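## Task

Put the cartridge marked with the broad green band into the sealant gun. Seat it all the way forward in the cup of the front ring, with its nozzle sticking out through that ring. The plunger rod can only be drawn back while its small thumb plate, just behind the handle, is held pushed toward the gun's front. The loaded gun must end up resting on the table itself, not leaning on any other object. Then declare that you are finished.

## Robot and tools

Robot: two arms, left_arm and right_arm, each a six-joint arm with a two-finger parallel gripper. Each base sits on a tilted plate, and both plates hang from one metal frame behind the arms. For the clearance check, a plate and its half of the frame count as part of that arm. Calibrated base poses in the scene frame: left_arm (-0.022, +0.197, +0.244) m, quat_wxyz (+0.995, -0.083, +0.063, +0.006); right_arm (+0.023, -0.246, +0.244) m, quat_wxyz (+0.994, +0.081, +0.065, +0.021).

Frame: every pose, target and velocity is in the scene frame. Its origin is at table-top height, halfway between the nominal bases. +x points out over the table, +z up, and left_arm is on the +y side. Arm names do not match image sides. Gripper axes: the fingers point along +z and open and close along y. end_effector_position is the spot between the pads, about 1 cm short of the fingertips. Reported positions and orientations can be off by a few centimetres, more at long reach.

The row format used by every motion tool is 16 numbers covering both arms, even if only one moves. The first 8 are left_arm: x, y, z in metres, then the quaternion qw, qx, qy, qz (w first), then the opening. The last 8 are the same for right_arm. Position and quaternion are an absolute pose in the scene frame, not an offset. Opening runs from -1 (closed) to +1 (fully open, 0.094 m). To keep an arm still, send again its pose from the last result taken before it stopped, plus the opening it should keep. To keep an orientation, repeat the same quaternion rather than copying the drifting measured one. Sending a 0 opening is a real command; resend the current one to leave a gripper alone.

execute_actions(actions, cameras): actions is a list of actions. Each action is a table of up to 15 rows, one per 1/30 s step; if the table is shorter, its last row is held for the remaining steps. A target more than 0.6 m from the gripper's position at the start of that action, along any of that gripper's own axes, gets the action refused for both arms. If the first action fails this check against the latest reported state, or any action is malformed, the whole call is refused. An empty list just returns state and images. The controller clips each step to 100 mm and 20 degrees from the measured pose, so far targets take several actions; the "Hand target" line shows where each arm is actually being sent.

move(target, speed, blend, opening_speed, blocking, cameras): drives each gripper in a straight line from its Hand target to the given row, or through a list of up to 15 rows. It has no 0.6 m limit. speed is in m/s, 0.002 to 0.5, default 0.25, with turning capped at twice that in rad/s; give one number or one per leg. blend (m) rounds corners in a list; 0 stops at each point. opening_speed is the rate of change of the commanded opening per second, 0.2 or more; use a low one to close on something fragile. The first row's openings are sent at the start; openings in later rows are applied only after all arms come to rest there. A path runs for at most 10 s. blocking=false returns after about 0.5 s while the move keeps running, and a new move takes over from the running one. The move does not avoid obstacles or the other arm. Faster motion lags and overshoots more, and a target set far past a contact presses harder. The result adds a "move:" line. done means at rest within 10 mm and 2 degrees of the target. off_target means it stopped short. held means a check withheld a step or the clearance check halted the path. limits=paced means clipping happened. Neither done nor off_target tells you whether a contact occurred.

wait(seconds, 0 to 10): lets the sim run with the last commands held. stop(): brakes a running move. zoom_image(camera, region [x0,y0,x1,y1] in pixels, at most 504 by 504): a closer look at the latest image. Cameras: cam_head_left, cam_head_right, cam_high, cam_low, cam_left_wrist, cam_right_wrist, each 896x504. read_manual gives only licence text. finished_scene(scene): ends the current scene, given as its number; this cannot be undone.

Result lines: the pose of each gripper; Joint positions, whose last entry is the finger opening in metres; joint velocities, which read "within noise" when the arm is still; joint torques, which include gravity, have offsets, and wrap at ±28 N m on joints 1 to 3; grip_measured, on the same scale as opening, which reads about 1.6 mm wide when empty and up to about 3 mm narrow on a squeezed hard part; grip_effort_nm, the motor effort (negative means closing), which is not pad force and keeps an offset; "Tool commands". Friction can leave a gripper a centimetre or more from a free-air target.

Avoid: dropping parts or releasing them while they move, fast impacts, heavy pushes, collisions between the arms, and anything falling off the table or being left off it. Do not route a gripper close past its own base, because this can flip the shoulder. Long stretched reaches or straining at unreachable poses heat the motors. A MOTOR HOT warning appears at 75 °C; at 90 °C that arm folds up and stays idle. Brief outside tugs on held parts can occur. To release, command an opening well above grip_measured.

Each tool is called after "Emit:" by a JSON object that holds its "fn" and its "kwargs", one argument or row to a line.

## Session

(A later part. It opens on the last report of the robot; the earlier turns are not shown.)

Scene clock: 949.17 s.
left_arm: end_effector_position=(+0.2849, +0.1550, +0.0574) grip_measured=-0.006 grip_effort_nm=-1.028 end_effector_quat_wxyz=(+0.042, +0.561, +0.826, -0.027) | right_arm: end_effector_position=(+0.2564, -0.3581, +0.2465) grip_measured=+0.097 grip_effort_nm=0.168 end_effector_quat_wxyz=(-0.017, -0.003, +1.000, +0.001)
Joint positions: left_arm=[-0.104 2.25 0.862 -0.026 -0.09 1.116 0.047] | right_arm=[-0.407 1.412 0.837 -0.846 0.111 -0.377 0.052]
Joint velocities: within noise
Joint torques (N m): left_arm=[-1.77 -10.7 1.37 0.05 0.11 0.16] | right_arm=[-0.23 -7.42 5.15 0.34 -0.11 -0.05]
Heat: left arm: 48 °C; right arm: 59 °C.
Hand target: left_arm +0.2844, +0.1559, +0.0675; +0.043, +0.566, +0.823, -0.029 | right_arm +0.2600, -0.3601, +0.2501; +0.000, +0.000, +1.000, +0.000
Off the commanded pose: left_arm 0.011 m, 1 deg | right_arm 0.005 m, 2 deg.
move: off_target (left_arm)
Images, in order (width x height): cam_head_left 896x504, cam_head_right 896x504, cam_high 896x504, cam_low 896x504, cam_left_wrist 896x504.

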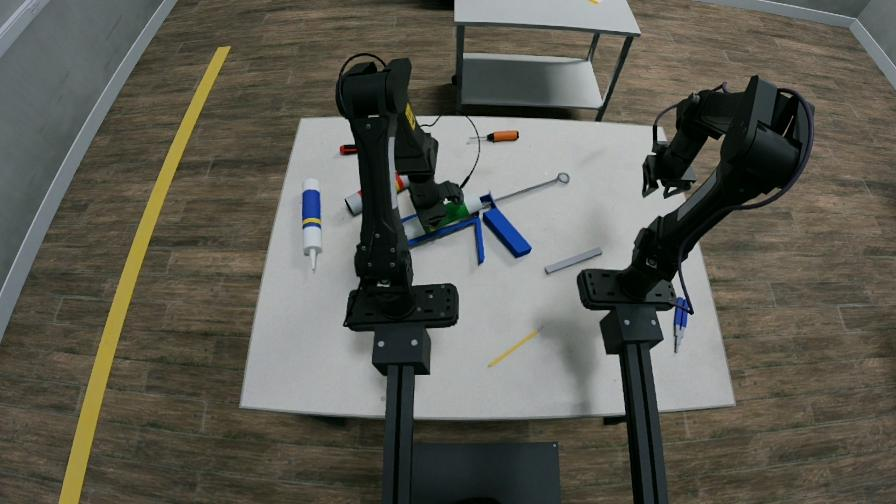

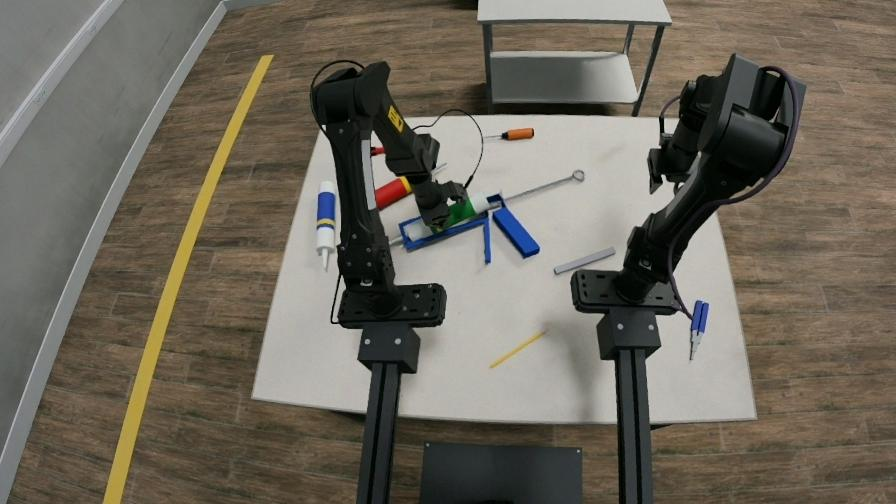

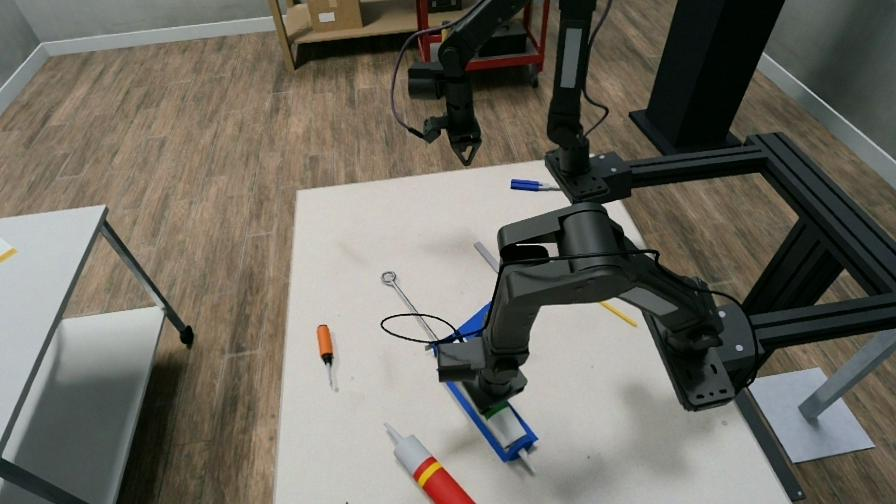

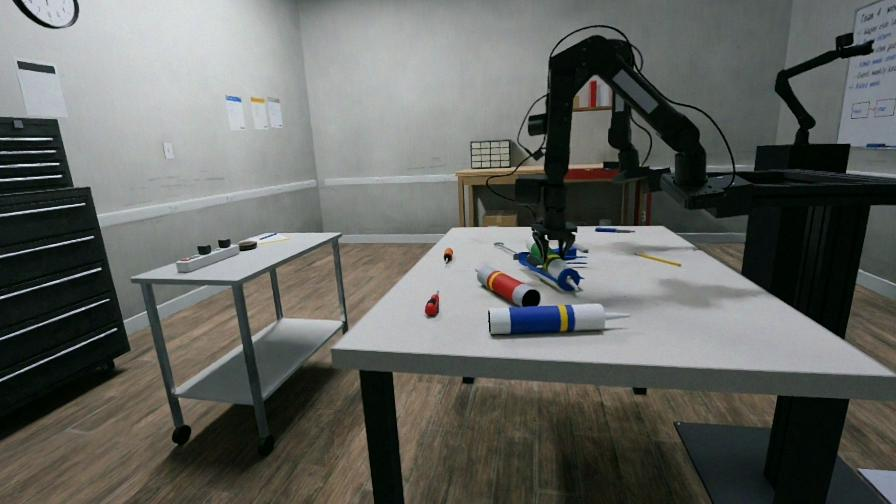

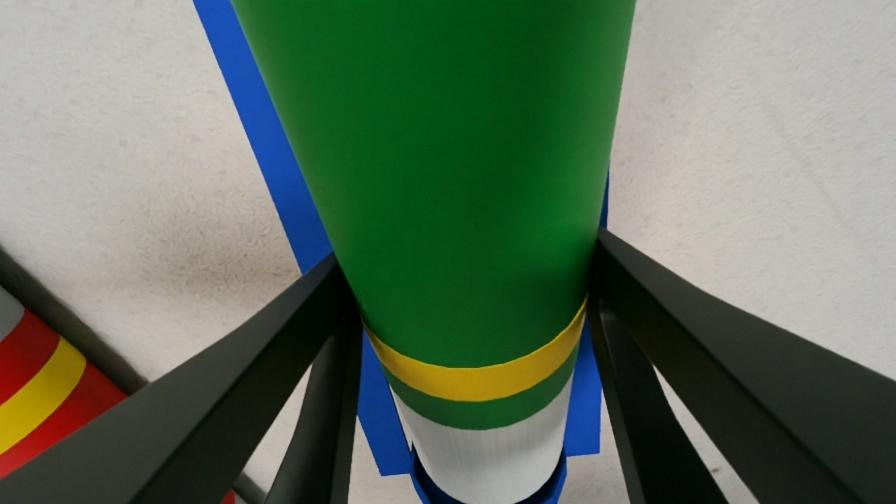

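Emit:
{"fn": "move", "kwargs": {
  "target": [0.2880,0.1590,0.058,0.0435,0.5535,0.8312,-0.0290,-0.25,0.26,-0.36,0.25,0,0,1,0,0.1],
  "speed": 0.03,
  "cameras": ["cam_head_right","cam_head_left","cam_high","cam_low","cam_left_wrist"]
}}

Emit:
{"fn": "zoom_image", "kwargs": {
  "camera": "cam_high",
  "region": [440, 370, 550, 470]
}}

Emit:
{"fn": "zoom_image", "kwargs": {
  "camera": "cam_head_right",
  "region": [390, 150, 530, 250]
}}

Emit:
{"fn": "zoom_image", "kwargs": {
  "camera": "cam_low",
  "region": [500, 220, 600, 300]
}}

Scene clock: 954.00 s.
left_arm: end_effector_position=(+0.2849, +0.1557, +0.0572) grip_measured=-0.006 grip_effort_nm=-1.028 end_effector_quat_wxyz=(+0.043, +0.558, +0.828, -0.030) | right_arm: end_effector_position=(+0.2564, -0.3581, +0.2465) grip_measured=+0.097 grip_effort_nm=0.168 end_effector_quat_wxyz=(-0.017, -0.003, +1.000, +0.001)
Joint positions: left_arm=[-0.097 2.25 0.862 -0.026 -0.08 1.116 0.047] | right_arm=[-0.407 1.412 0.837 -0.846 0.111 -0.377 0.052]
Joint velocities: within noise
Joint torques (N m): left_arm=[-1.03 -7.58 3.12 0.23 0.04 0.03] | right_arm=[-0.31 -7.45 5.12 0.32 -0.08 -0.05]
Heat: left arm: 49 °C; right arm: 59 °C.
Hand target: left_arm +0.2879, +0.1590, +0.0580; +0.044, +0.554, +0.831, -0.029 | right_arm +0.2600, -0.3601, +0.2501; +0.000, +0.000, +1.000, +0.000
Off the commanded pose: left_arm 0.005 m, 1 deg | right_arm 0.005 m, 2 deg.
move: done
Images, in order (width x height): cam_head_left 896x504, cam_head_right 896x504, cam_high 896x504, cam_low 896x504, cam_left_wrist 896x504.

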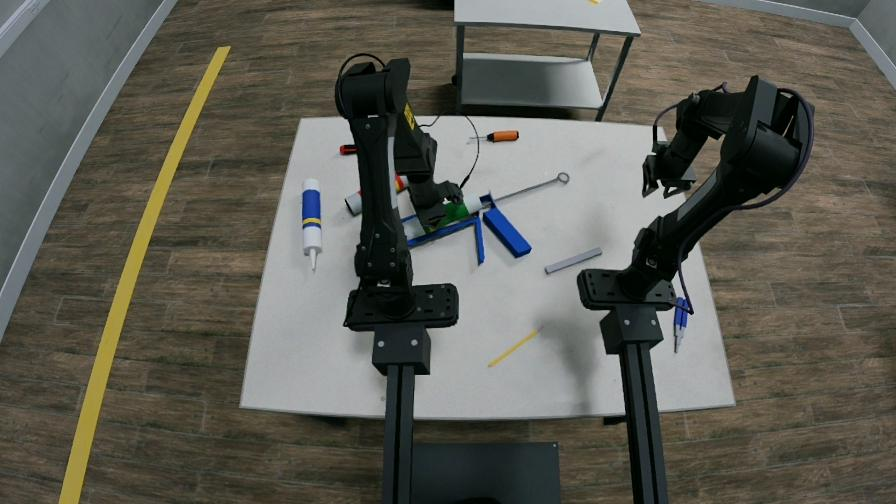

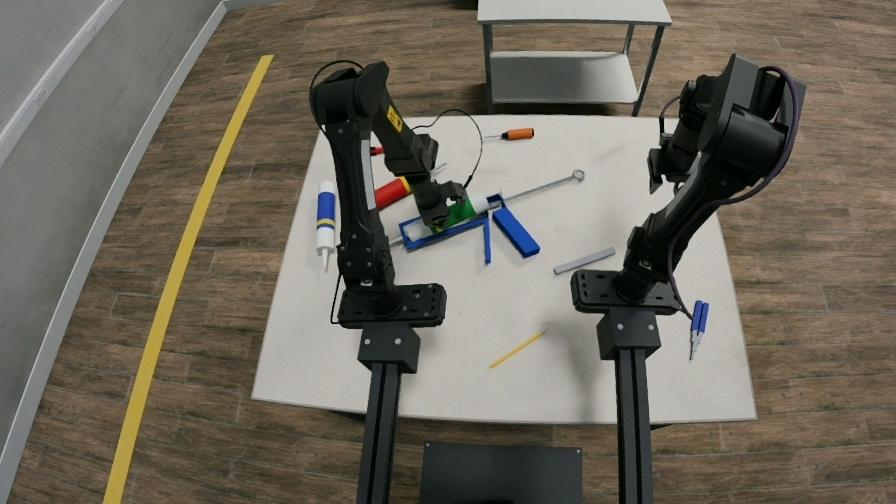

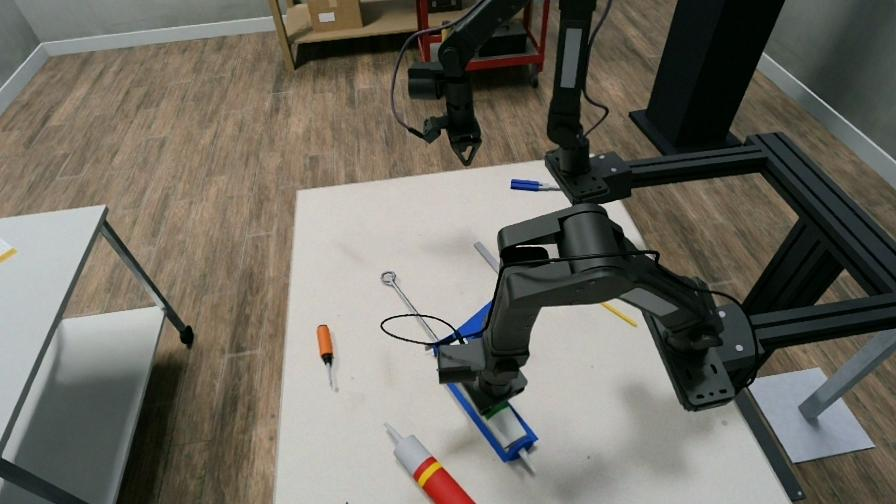

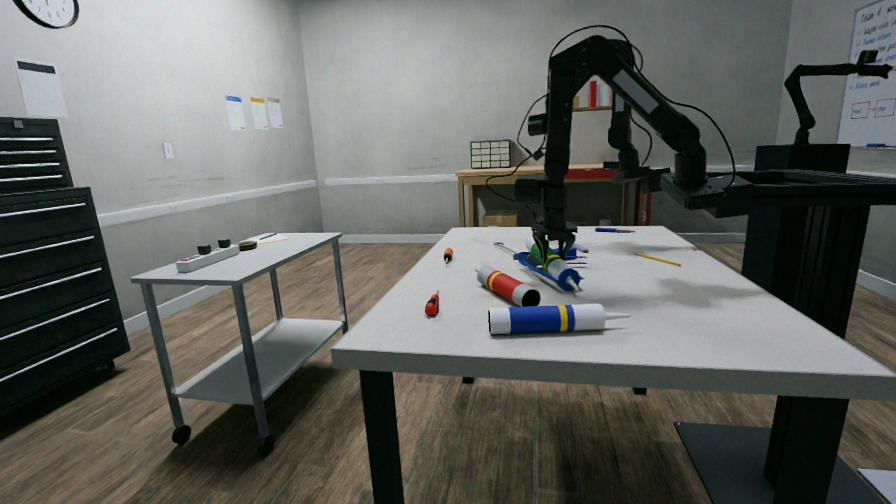

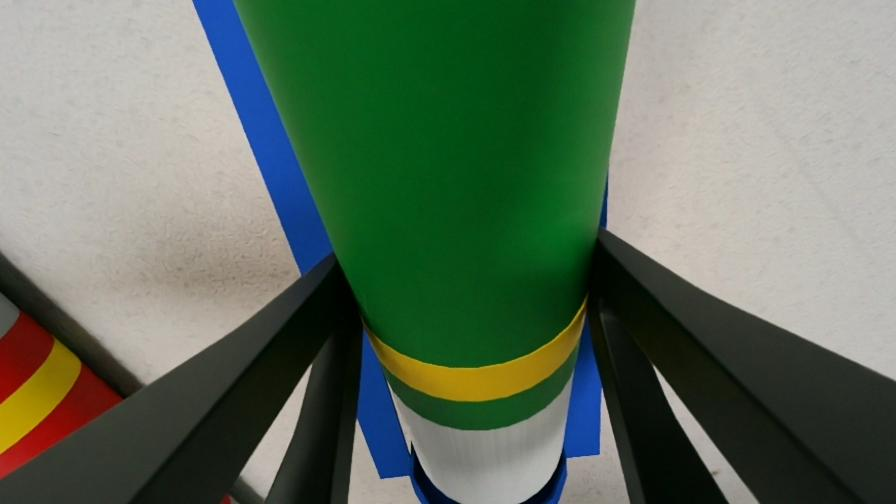

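Scaled by 4.582 from the camera's 896x504 image, which has a finer 1280x720 frame.

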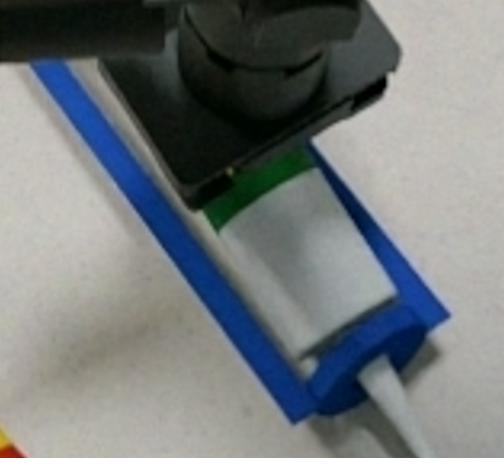

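Scaled by 3.600 from the camera's 896x504 image, which has a finer 1280x720 frame.

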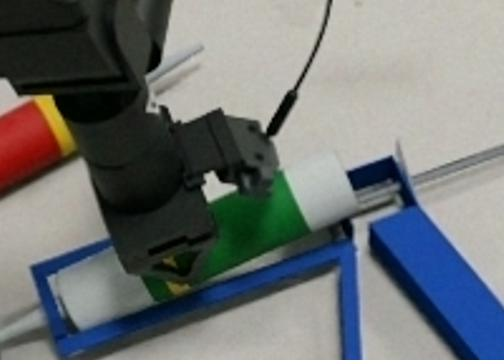

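Scaled by 5.040 from the camera's 896x504 image, which has a finer 1280x720 frame.

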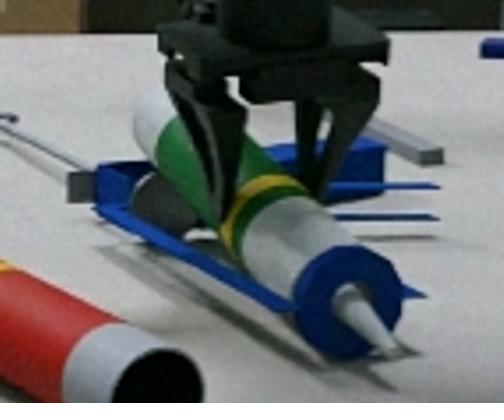

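Emit:
{"fn": "move", "kwargs": {
  "target": [0.2920,0.1610,0.055,0.0438,0.5468,0.8356,-0.0286,-0.25,0.26,-0.36,0.25,0,0,1,0,0.1],
  "speed": 0.03,
  "cameras": ["cam_head_right","cam_high","cam_low","cam_left_wrist"]
}}

Emit:
{"fn": "zoom_image", "kwargs": {
  "camera": "cam_high",
  "region": [440, 370, 550, 470]
}}

Emit:
{"fn": "zoom_image", "kwargs": {
  "camera": "cam_low",
  "region": [500, 220, 600, 300]
}}

Scene clock: 957.33 s.
left_arm: end_effector_position=(+0.2856, +0.1570, +0.0572) grip_measured=-0.006 grip_effort_nm=-1.033 end_effector_quat_wxyz=(+0.044, +0.555, +0.830, -0.033) | right_arm: end_effector_position=(+0.2564, -0.3581, +0.2465) grip_measured=+0.097 grip_effort_nm=0.173 end_effector_quat_wxyz=(-0.017, -0.003, +1.000, +0.001)
Joint positions: left_arm=[-0.09 2.25 0.866 -0.031 -0.074 1.116 0.047] | right_arm=[-0.407 1.412 0.837 -0.846 0.111 -0.377 0.052]
Joint velocities: within noise
Joint torques (N m): left_arm=[-0.91 -6.52 4.48 0.28 -0.02 -0.07] | right_arm=[-0.23 -7.42 5.16 0.35 -0.1 -0.05]
Heat: left arm: 49 °C; right arm: 59 °C.
Hand target: left_arm +0.2919, +0.1611, +0.0552; +0.044, +0.547, +0.836, -0.029 | right_arm +0.2600, -0.3601, +0.2501; +0.000, +0.000, +1.000, +0.000
Off the commanded pose: left_arm 0.008 m, 1 deg | right_arm 0.005 m, 2 deg.
move: done
Images, in order (width x height): cam_head_right 896x504, cam_high 896x504, cam_low 896x504, cam_left_wrist 896x504.

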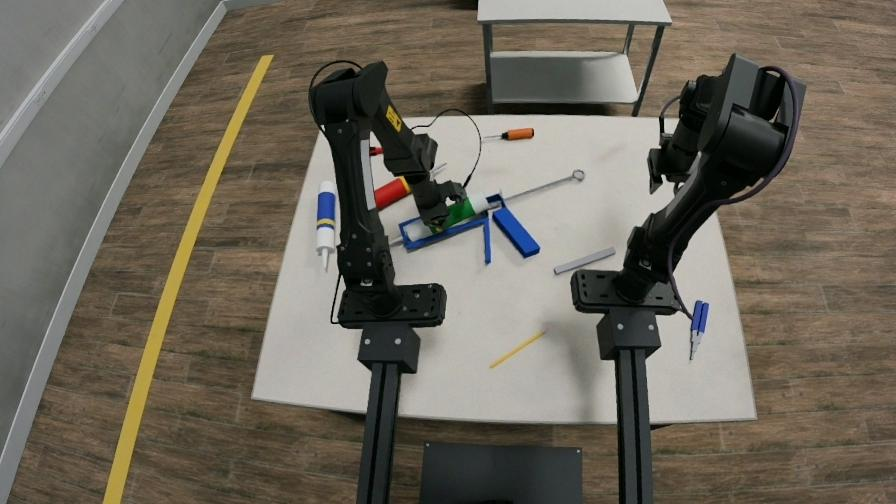

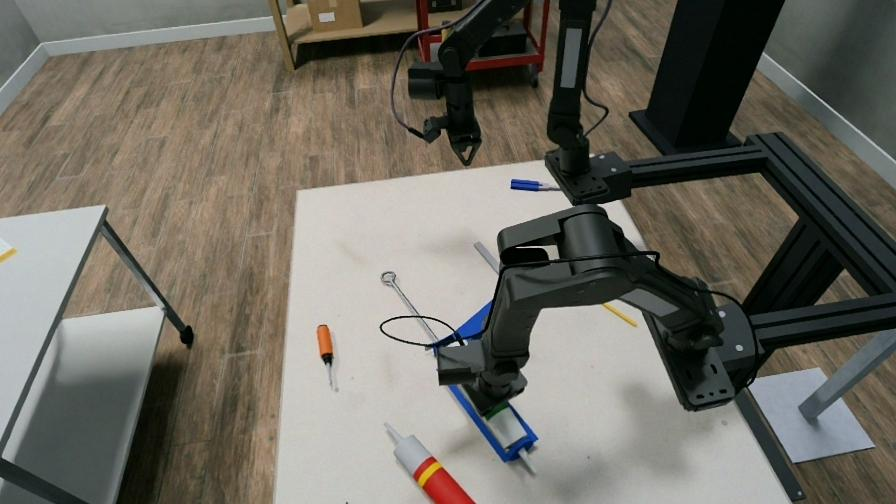

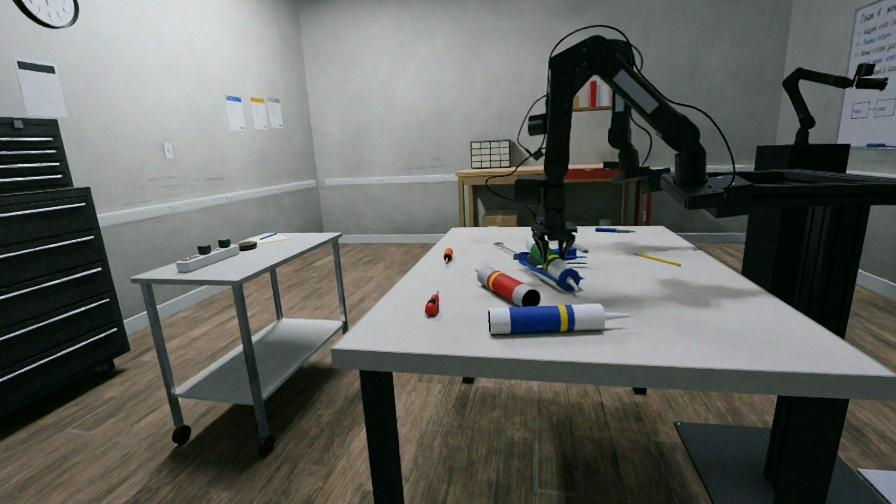

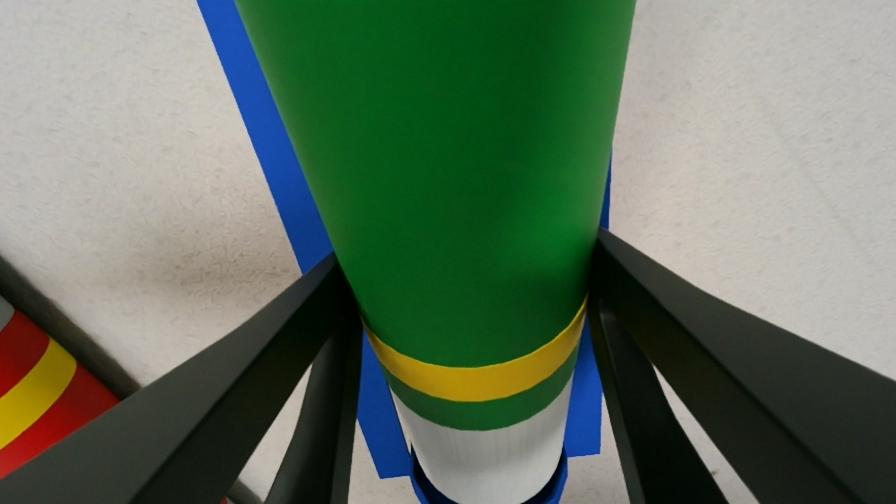

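Scaled by 4.582 from the camera's 896x504 image, which has a finer 1280x720 frame.

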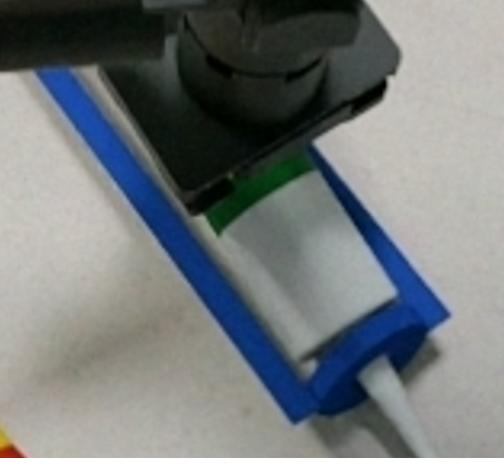

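Scaled by 5.040 from the camera's 896x504 image, which has a finer 1280x720 frame.

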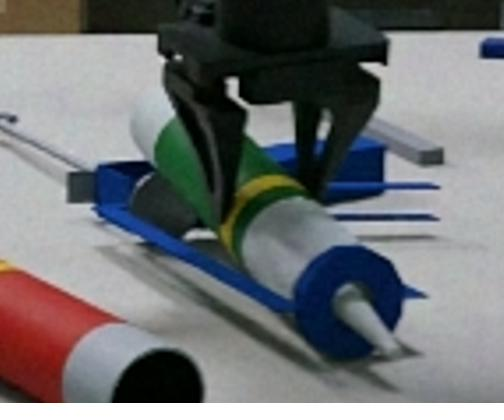

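Emit:
{"fn": "move", "kwargs": {
  "target": [0.2930,0.1600,0.047,0.0218,0.5476,0.8363,-0.0143,-0.25,0.26,-0.36,0.25,0,0,1,0,0.1],
  "speed": 0.03,
  "cameras": ["cam_head_right","cam_high","cam_low","cam_left_wrist"]
}}

Emit:
{"fn": "zoom_image", "kwargs": {
  "camera": "cam_high",
  "region": [440, 370, 550, 470]
}}

Emit:
{"fn": "zoom_image", "kwargs": {
  "camera": "cam_head_right",
  "region": [390, 150, 530, 250]
}}

Emit:
{"fn": "zoom_image", "kwargs": {
  "camera": "cam_low",
  "region": [500, 220, 600, 300]
}}

Scene clock: 965.37 s.
left_arm: end_effector_position=(+0.2859, +0.1576, +0.0553) grip_measured=-0.006 grip_effort_nm=-1.038 end_effector_quat_wxyz=(+0.025, +0.557, +0.830, -0.034) | right_arm: end_effector_position=(+0.2564, -0.3581, +0.2465) grip_measured=+0.097 grip_effort_nm=0.173 end_effector_quat_wxyz=(-0.017, -0.003, +1.000, +0.001)
Joint positions: left_arm=[-0.097 2.268 0.906 -0.086 -0.093 1.108 0.047] | right_arm=[-0.407 1.412 0.837 -0.846 0.111 -0.377 0.052]
Joint velocities: within noise
Joint torques (N m): left_arm=[-2.41 -4.98 4.31 0.52 -0.31 -0.29] | right_arm=[-0.27 -7.46 5.09 0.33 -0.09 -0.06]
Heat: left arm: 48 °C; right arm: 59 °C.
Hand target: left_arm +0.2927, +0.1599, +0.0476; +0.022, +0.548, +0.836, -0.015 | right_arm +0.2600, -0.3601, +0.2501; +0.000, +0.000, +1.000, +0.000
Off the commanded pose: left_arm 0.011 m, 3 deg | right_arm 0.005 m, 2 deg.
move: off_target (left_arm)
Images, in order (width x height): cam_head_right 896x504, cam_high 896x504, cam_low 896x504, cam_left_wrist 896x504.

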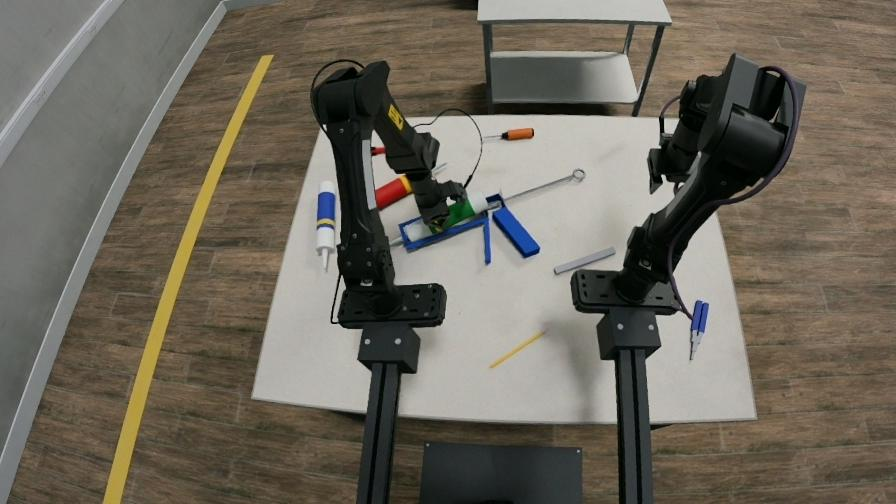

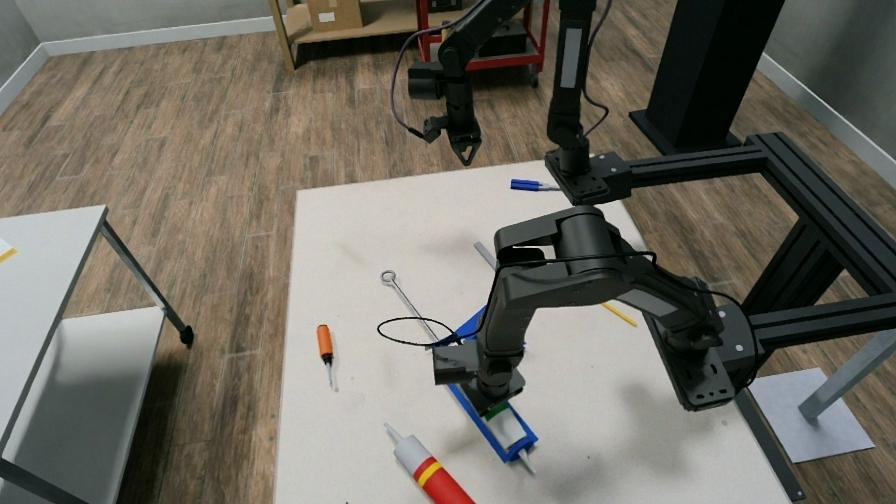

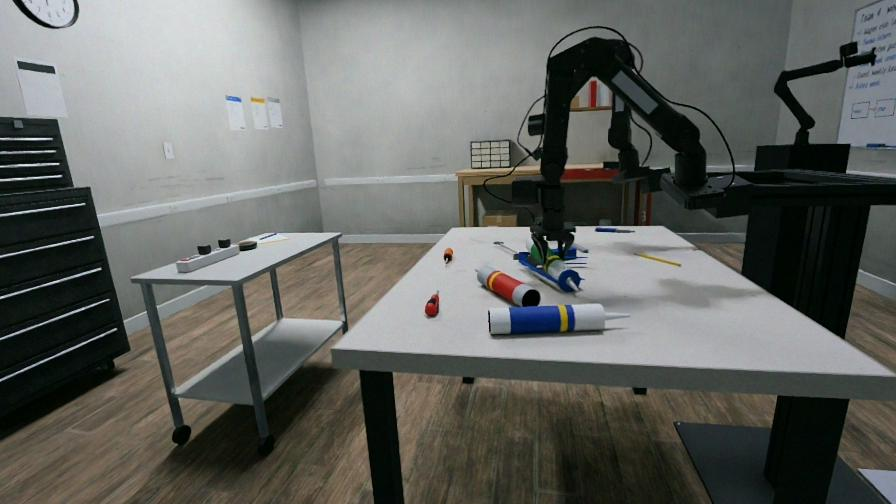

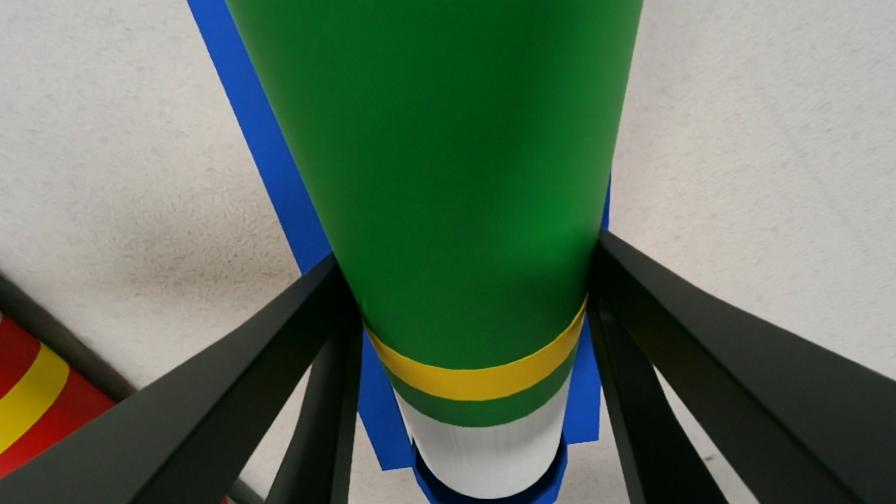

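Scaled by 4.582 from the camera's 896x504 image, which has a finer 1280x720 frame.

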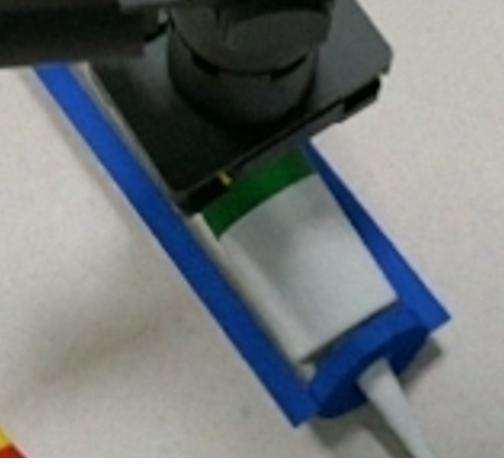

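Scaled by 3.600 from the camera's 896x504 image, which has a finer 1280x720 frame.

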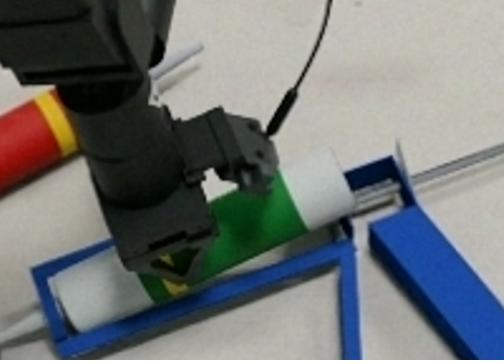

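Scaled by 5.040 from the camera's 896x504 image, which has a finer 1280x720 frame.

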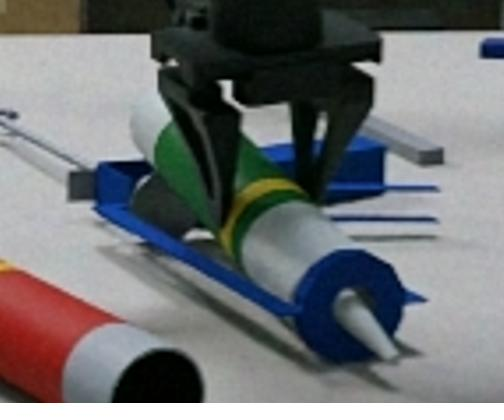

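Emit:
{"fn": "move", "kwargs": {
  "target": [
    [0.2930,0.1610,0.062,0.0438,0.5400,0.8400,-0.0286,-0.25,0.26,-0.36,0.25,0,0,1,0,0.1],
    [0.2970,0.1620,0.062,0.0450,0.5364,0.8424,-0.0285,-0.25,0.26,-0.36,0.25,0,0,1,0,0.1]
  ],
  "speed": 0.03,
  "cameras": ["cam_head_right","cam_high","cam_low","cam_left_wrist"]
}}

Emit:
{"fn": "zoom_image", "kwargs": {
  "camera": "cam_low",
  "region": [500, 220, 600, 300]
}}

Scene clock: 971.37 s.
left_arm: end_effector_position=(+0.2851, +0.1574, +0.0553) grip_measured=-0.006 grip_effort_nm=-1.018 end_effector_quat_wxyz=(+0.029, +0.554, +0.831, -0.039) | right_arm: end_effector_position=(+0.2564, -0.3581, +0.2465) grip_measured=+0.097 grip_effort_nm=0.173 end_effector_quat_wxyz=(-0.017, -0.003, +1.000, +0.001)
Joint positions: left_arm=[-0.091 2.267 0.901 -0.081 -0.08 1.108 0.047] | right_arm=[-0.407 1.412 0.837 -0.846 0.111 -0.377 0.052]
Joint velocities: within noise
Joint torques (N m): left_arm=[-0.87 -9.48 2.55 0.44 0.02 -0.26] | right_arm=[-0.24 -7.46 5.11 0.34 -0.11 -0.04]
Heat: left arm: 47 °C; right arm: 59 °C.
Hand target: left_arm +0.2969, +0.1620, +0.0620; +0.045, +0.536, +0.842, -0.029 | right_arm +0.2600, -0.3601, +0.2501; +0.000, +0.000, +1.000, +0.000
Off the commanded pose: left_arm 0.014 m, 3 deg | right_arm 0.005 m, 2 deg.
move: off_target (left_arm)
Images, in order (width x height): cam_head_right 896x504, cam_high 896x504, cam_low 896x504, cam_left_wrist 896x504.

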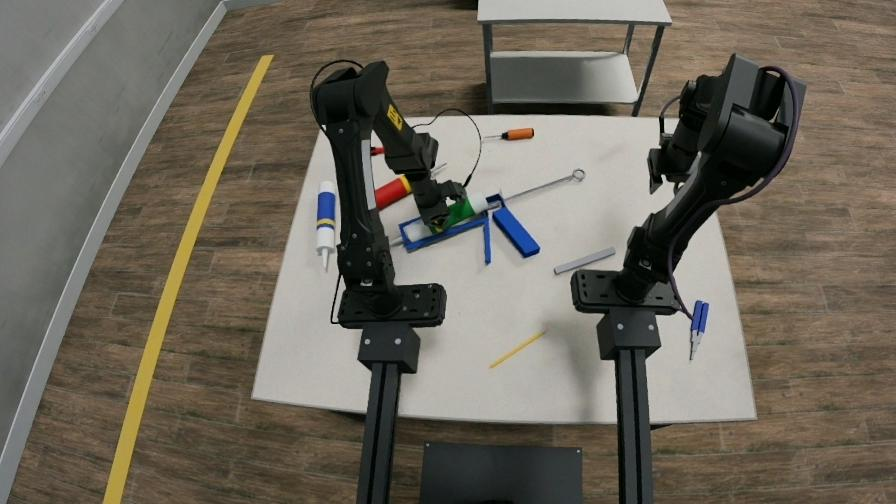

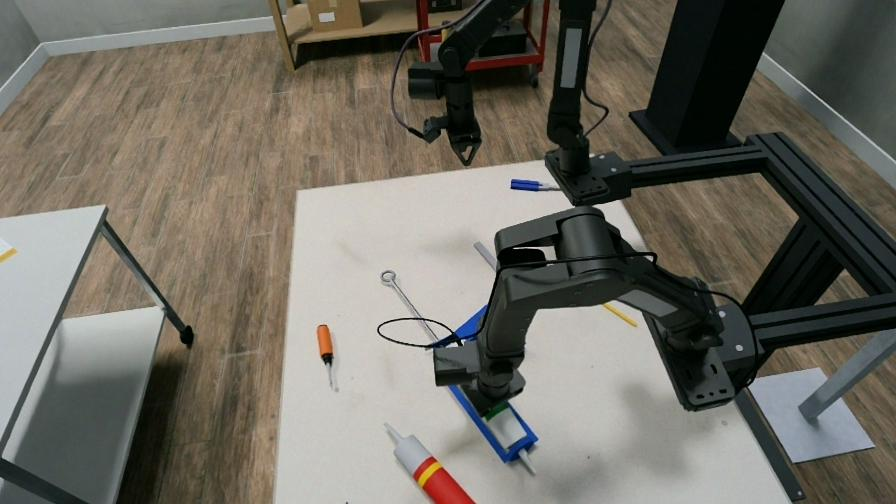

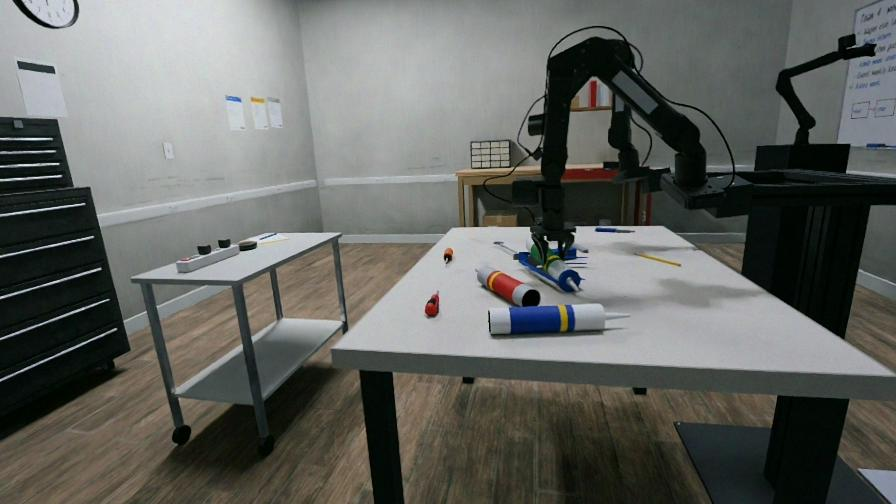

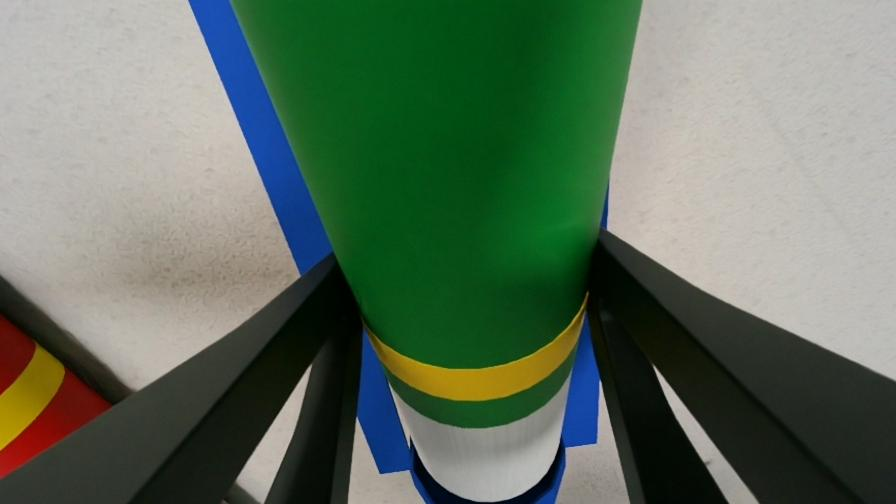

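Scaled by 5.040 from the camera's 896x504 image, which has a finer 1280x720 frame.

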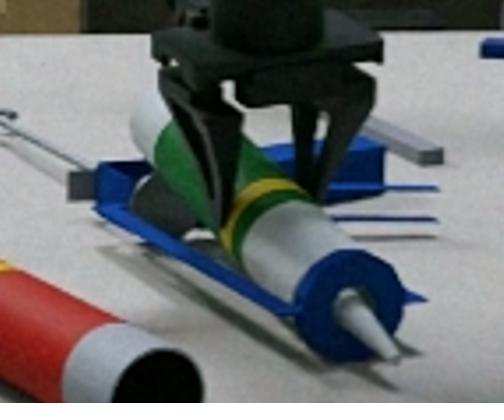

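Emit:
{"fn": "move", "kwargs": {
  "target": [
    [0.2930,0.1610,0.074,0.0438,0.5400,0.8400,-0.0286,-0.25,0.26,-0.36,0.25,0,0,1,0,0.1],
    [0.3010,0.1630,0.070,0.0460,0.5290,0.8470,-0.0285,-0.25,0.26,-0.36,0.25,0,0,1,0,0.1]
  ],
  "speed": 0.03,
  "cameras": ["cam_head_right","cam_high","cam_low","cam_left_wrist"]
}}

Emit:
{"fn": "zoom_image", "kwargs": {
  "camera": "cam_low",
  "region": [500, 220, 600, 300]
}}

Scene clock: 975.53 s.
left_arm: end_effector_position=(+0.2847, +0.1590, +0.0598) grip_measured=-0.006 grip_effort_nm=-1.028 end_effector_quat_wxyz=(+0.031, +0.546, +0.837, -0.038) | right_arm: end_effector_position=(+0.2564, -0.3581, +0.2465) grip_measured=+0.097 grip_effort_nm=0.168 end_effector_quat_wxyz=(-0.017, -0.003, +1.000, +0.001)
Joint positions: left_arm=[-0.088 2.245 0.887 -0.081 -0.079 1.091 0.047] | right_arm=[-0.407 1.412 0.837 -0.846 0.111 -0.377 0.052]
Joint velocities: within noise
Joint torques (N m): left_arm=[-0.9 -9.83 4.4 0.18 0.04 -0.29] | right_arm=[-0.28 -7.49 5.11 0.35 -0.09 -0.07]
Heat: left arm: 47 °C; right arm: 59 °C.
Hand target: left_arm +0.3007, +0.1630, +0.0699; +0.046, +0.529, +0.847, -0.028 | right_arm +0.2600, -0.3601, +0.2501; +0.000, +0.000, +1.000, +0.000
Off the commanded pose: left_arm 0.020 m, 3 deg | right_arm 0.005 m, 2 deg.
move: off_target (left_arm)
Images, in order (width x height): cam_head_right 896x504, cam_high 896x504, cam_low 896x504, cam_left_wrist 896x504.

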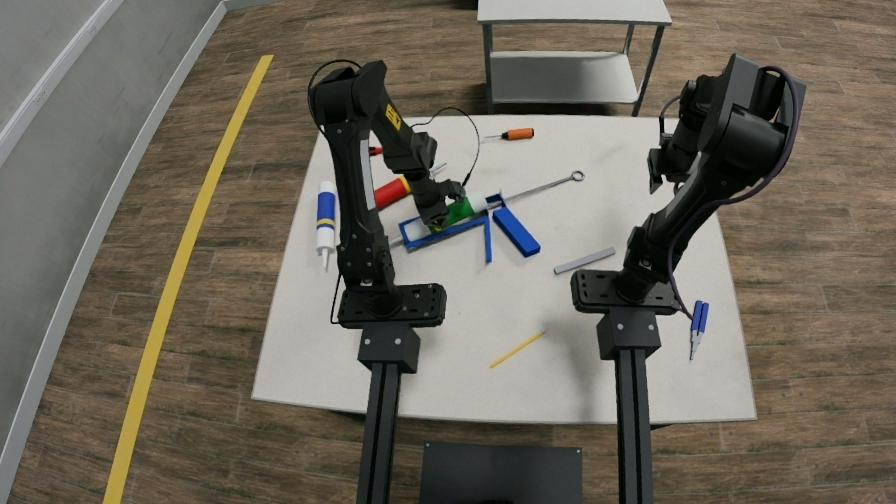

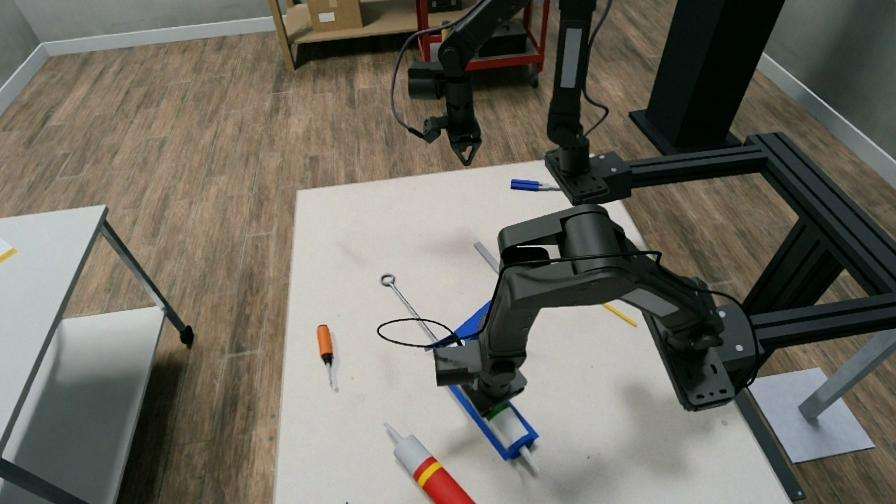

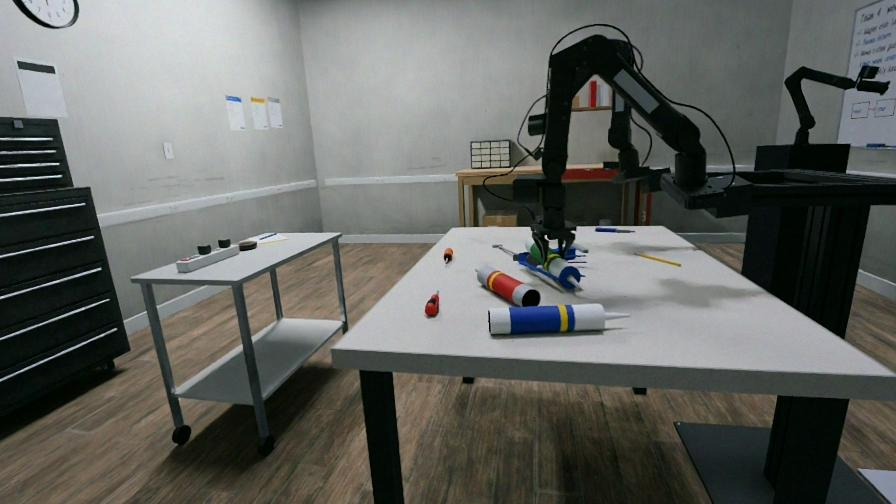

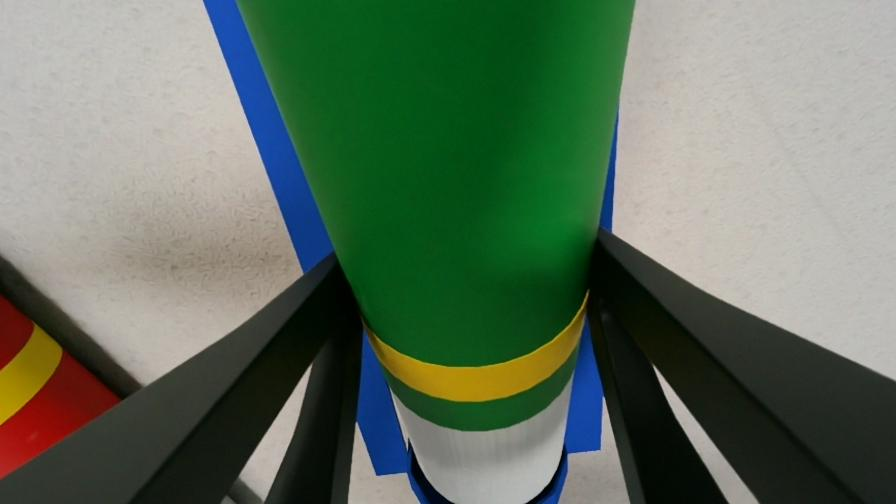

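Scaled by 5.040 from the camera's 896x504 image, which has a finer 1280x720 frame.

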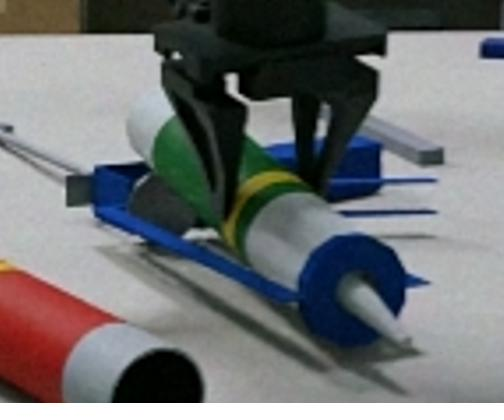

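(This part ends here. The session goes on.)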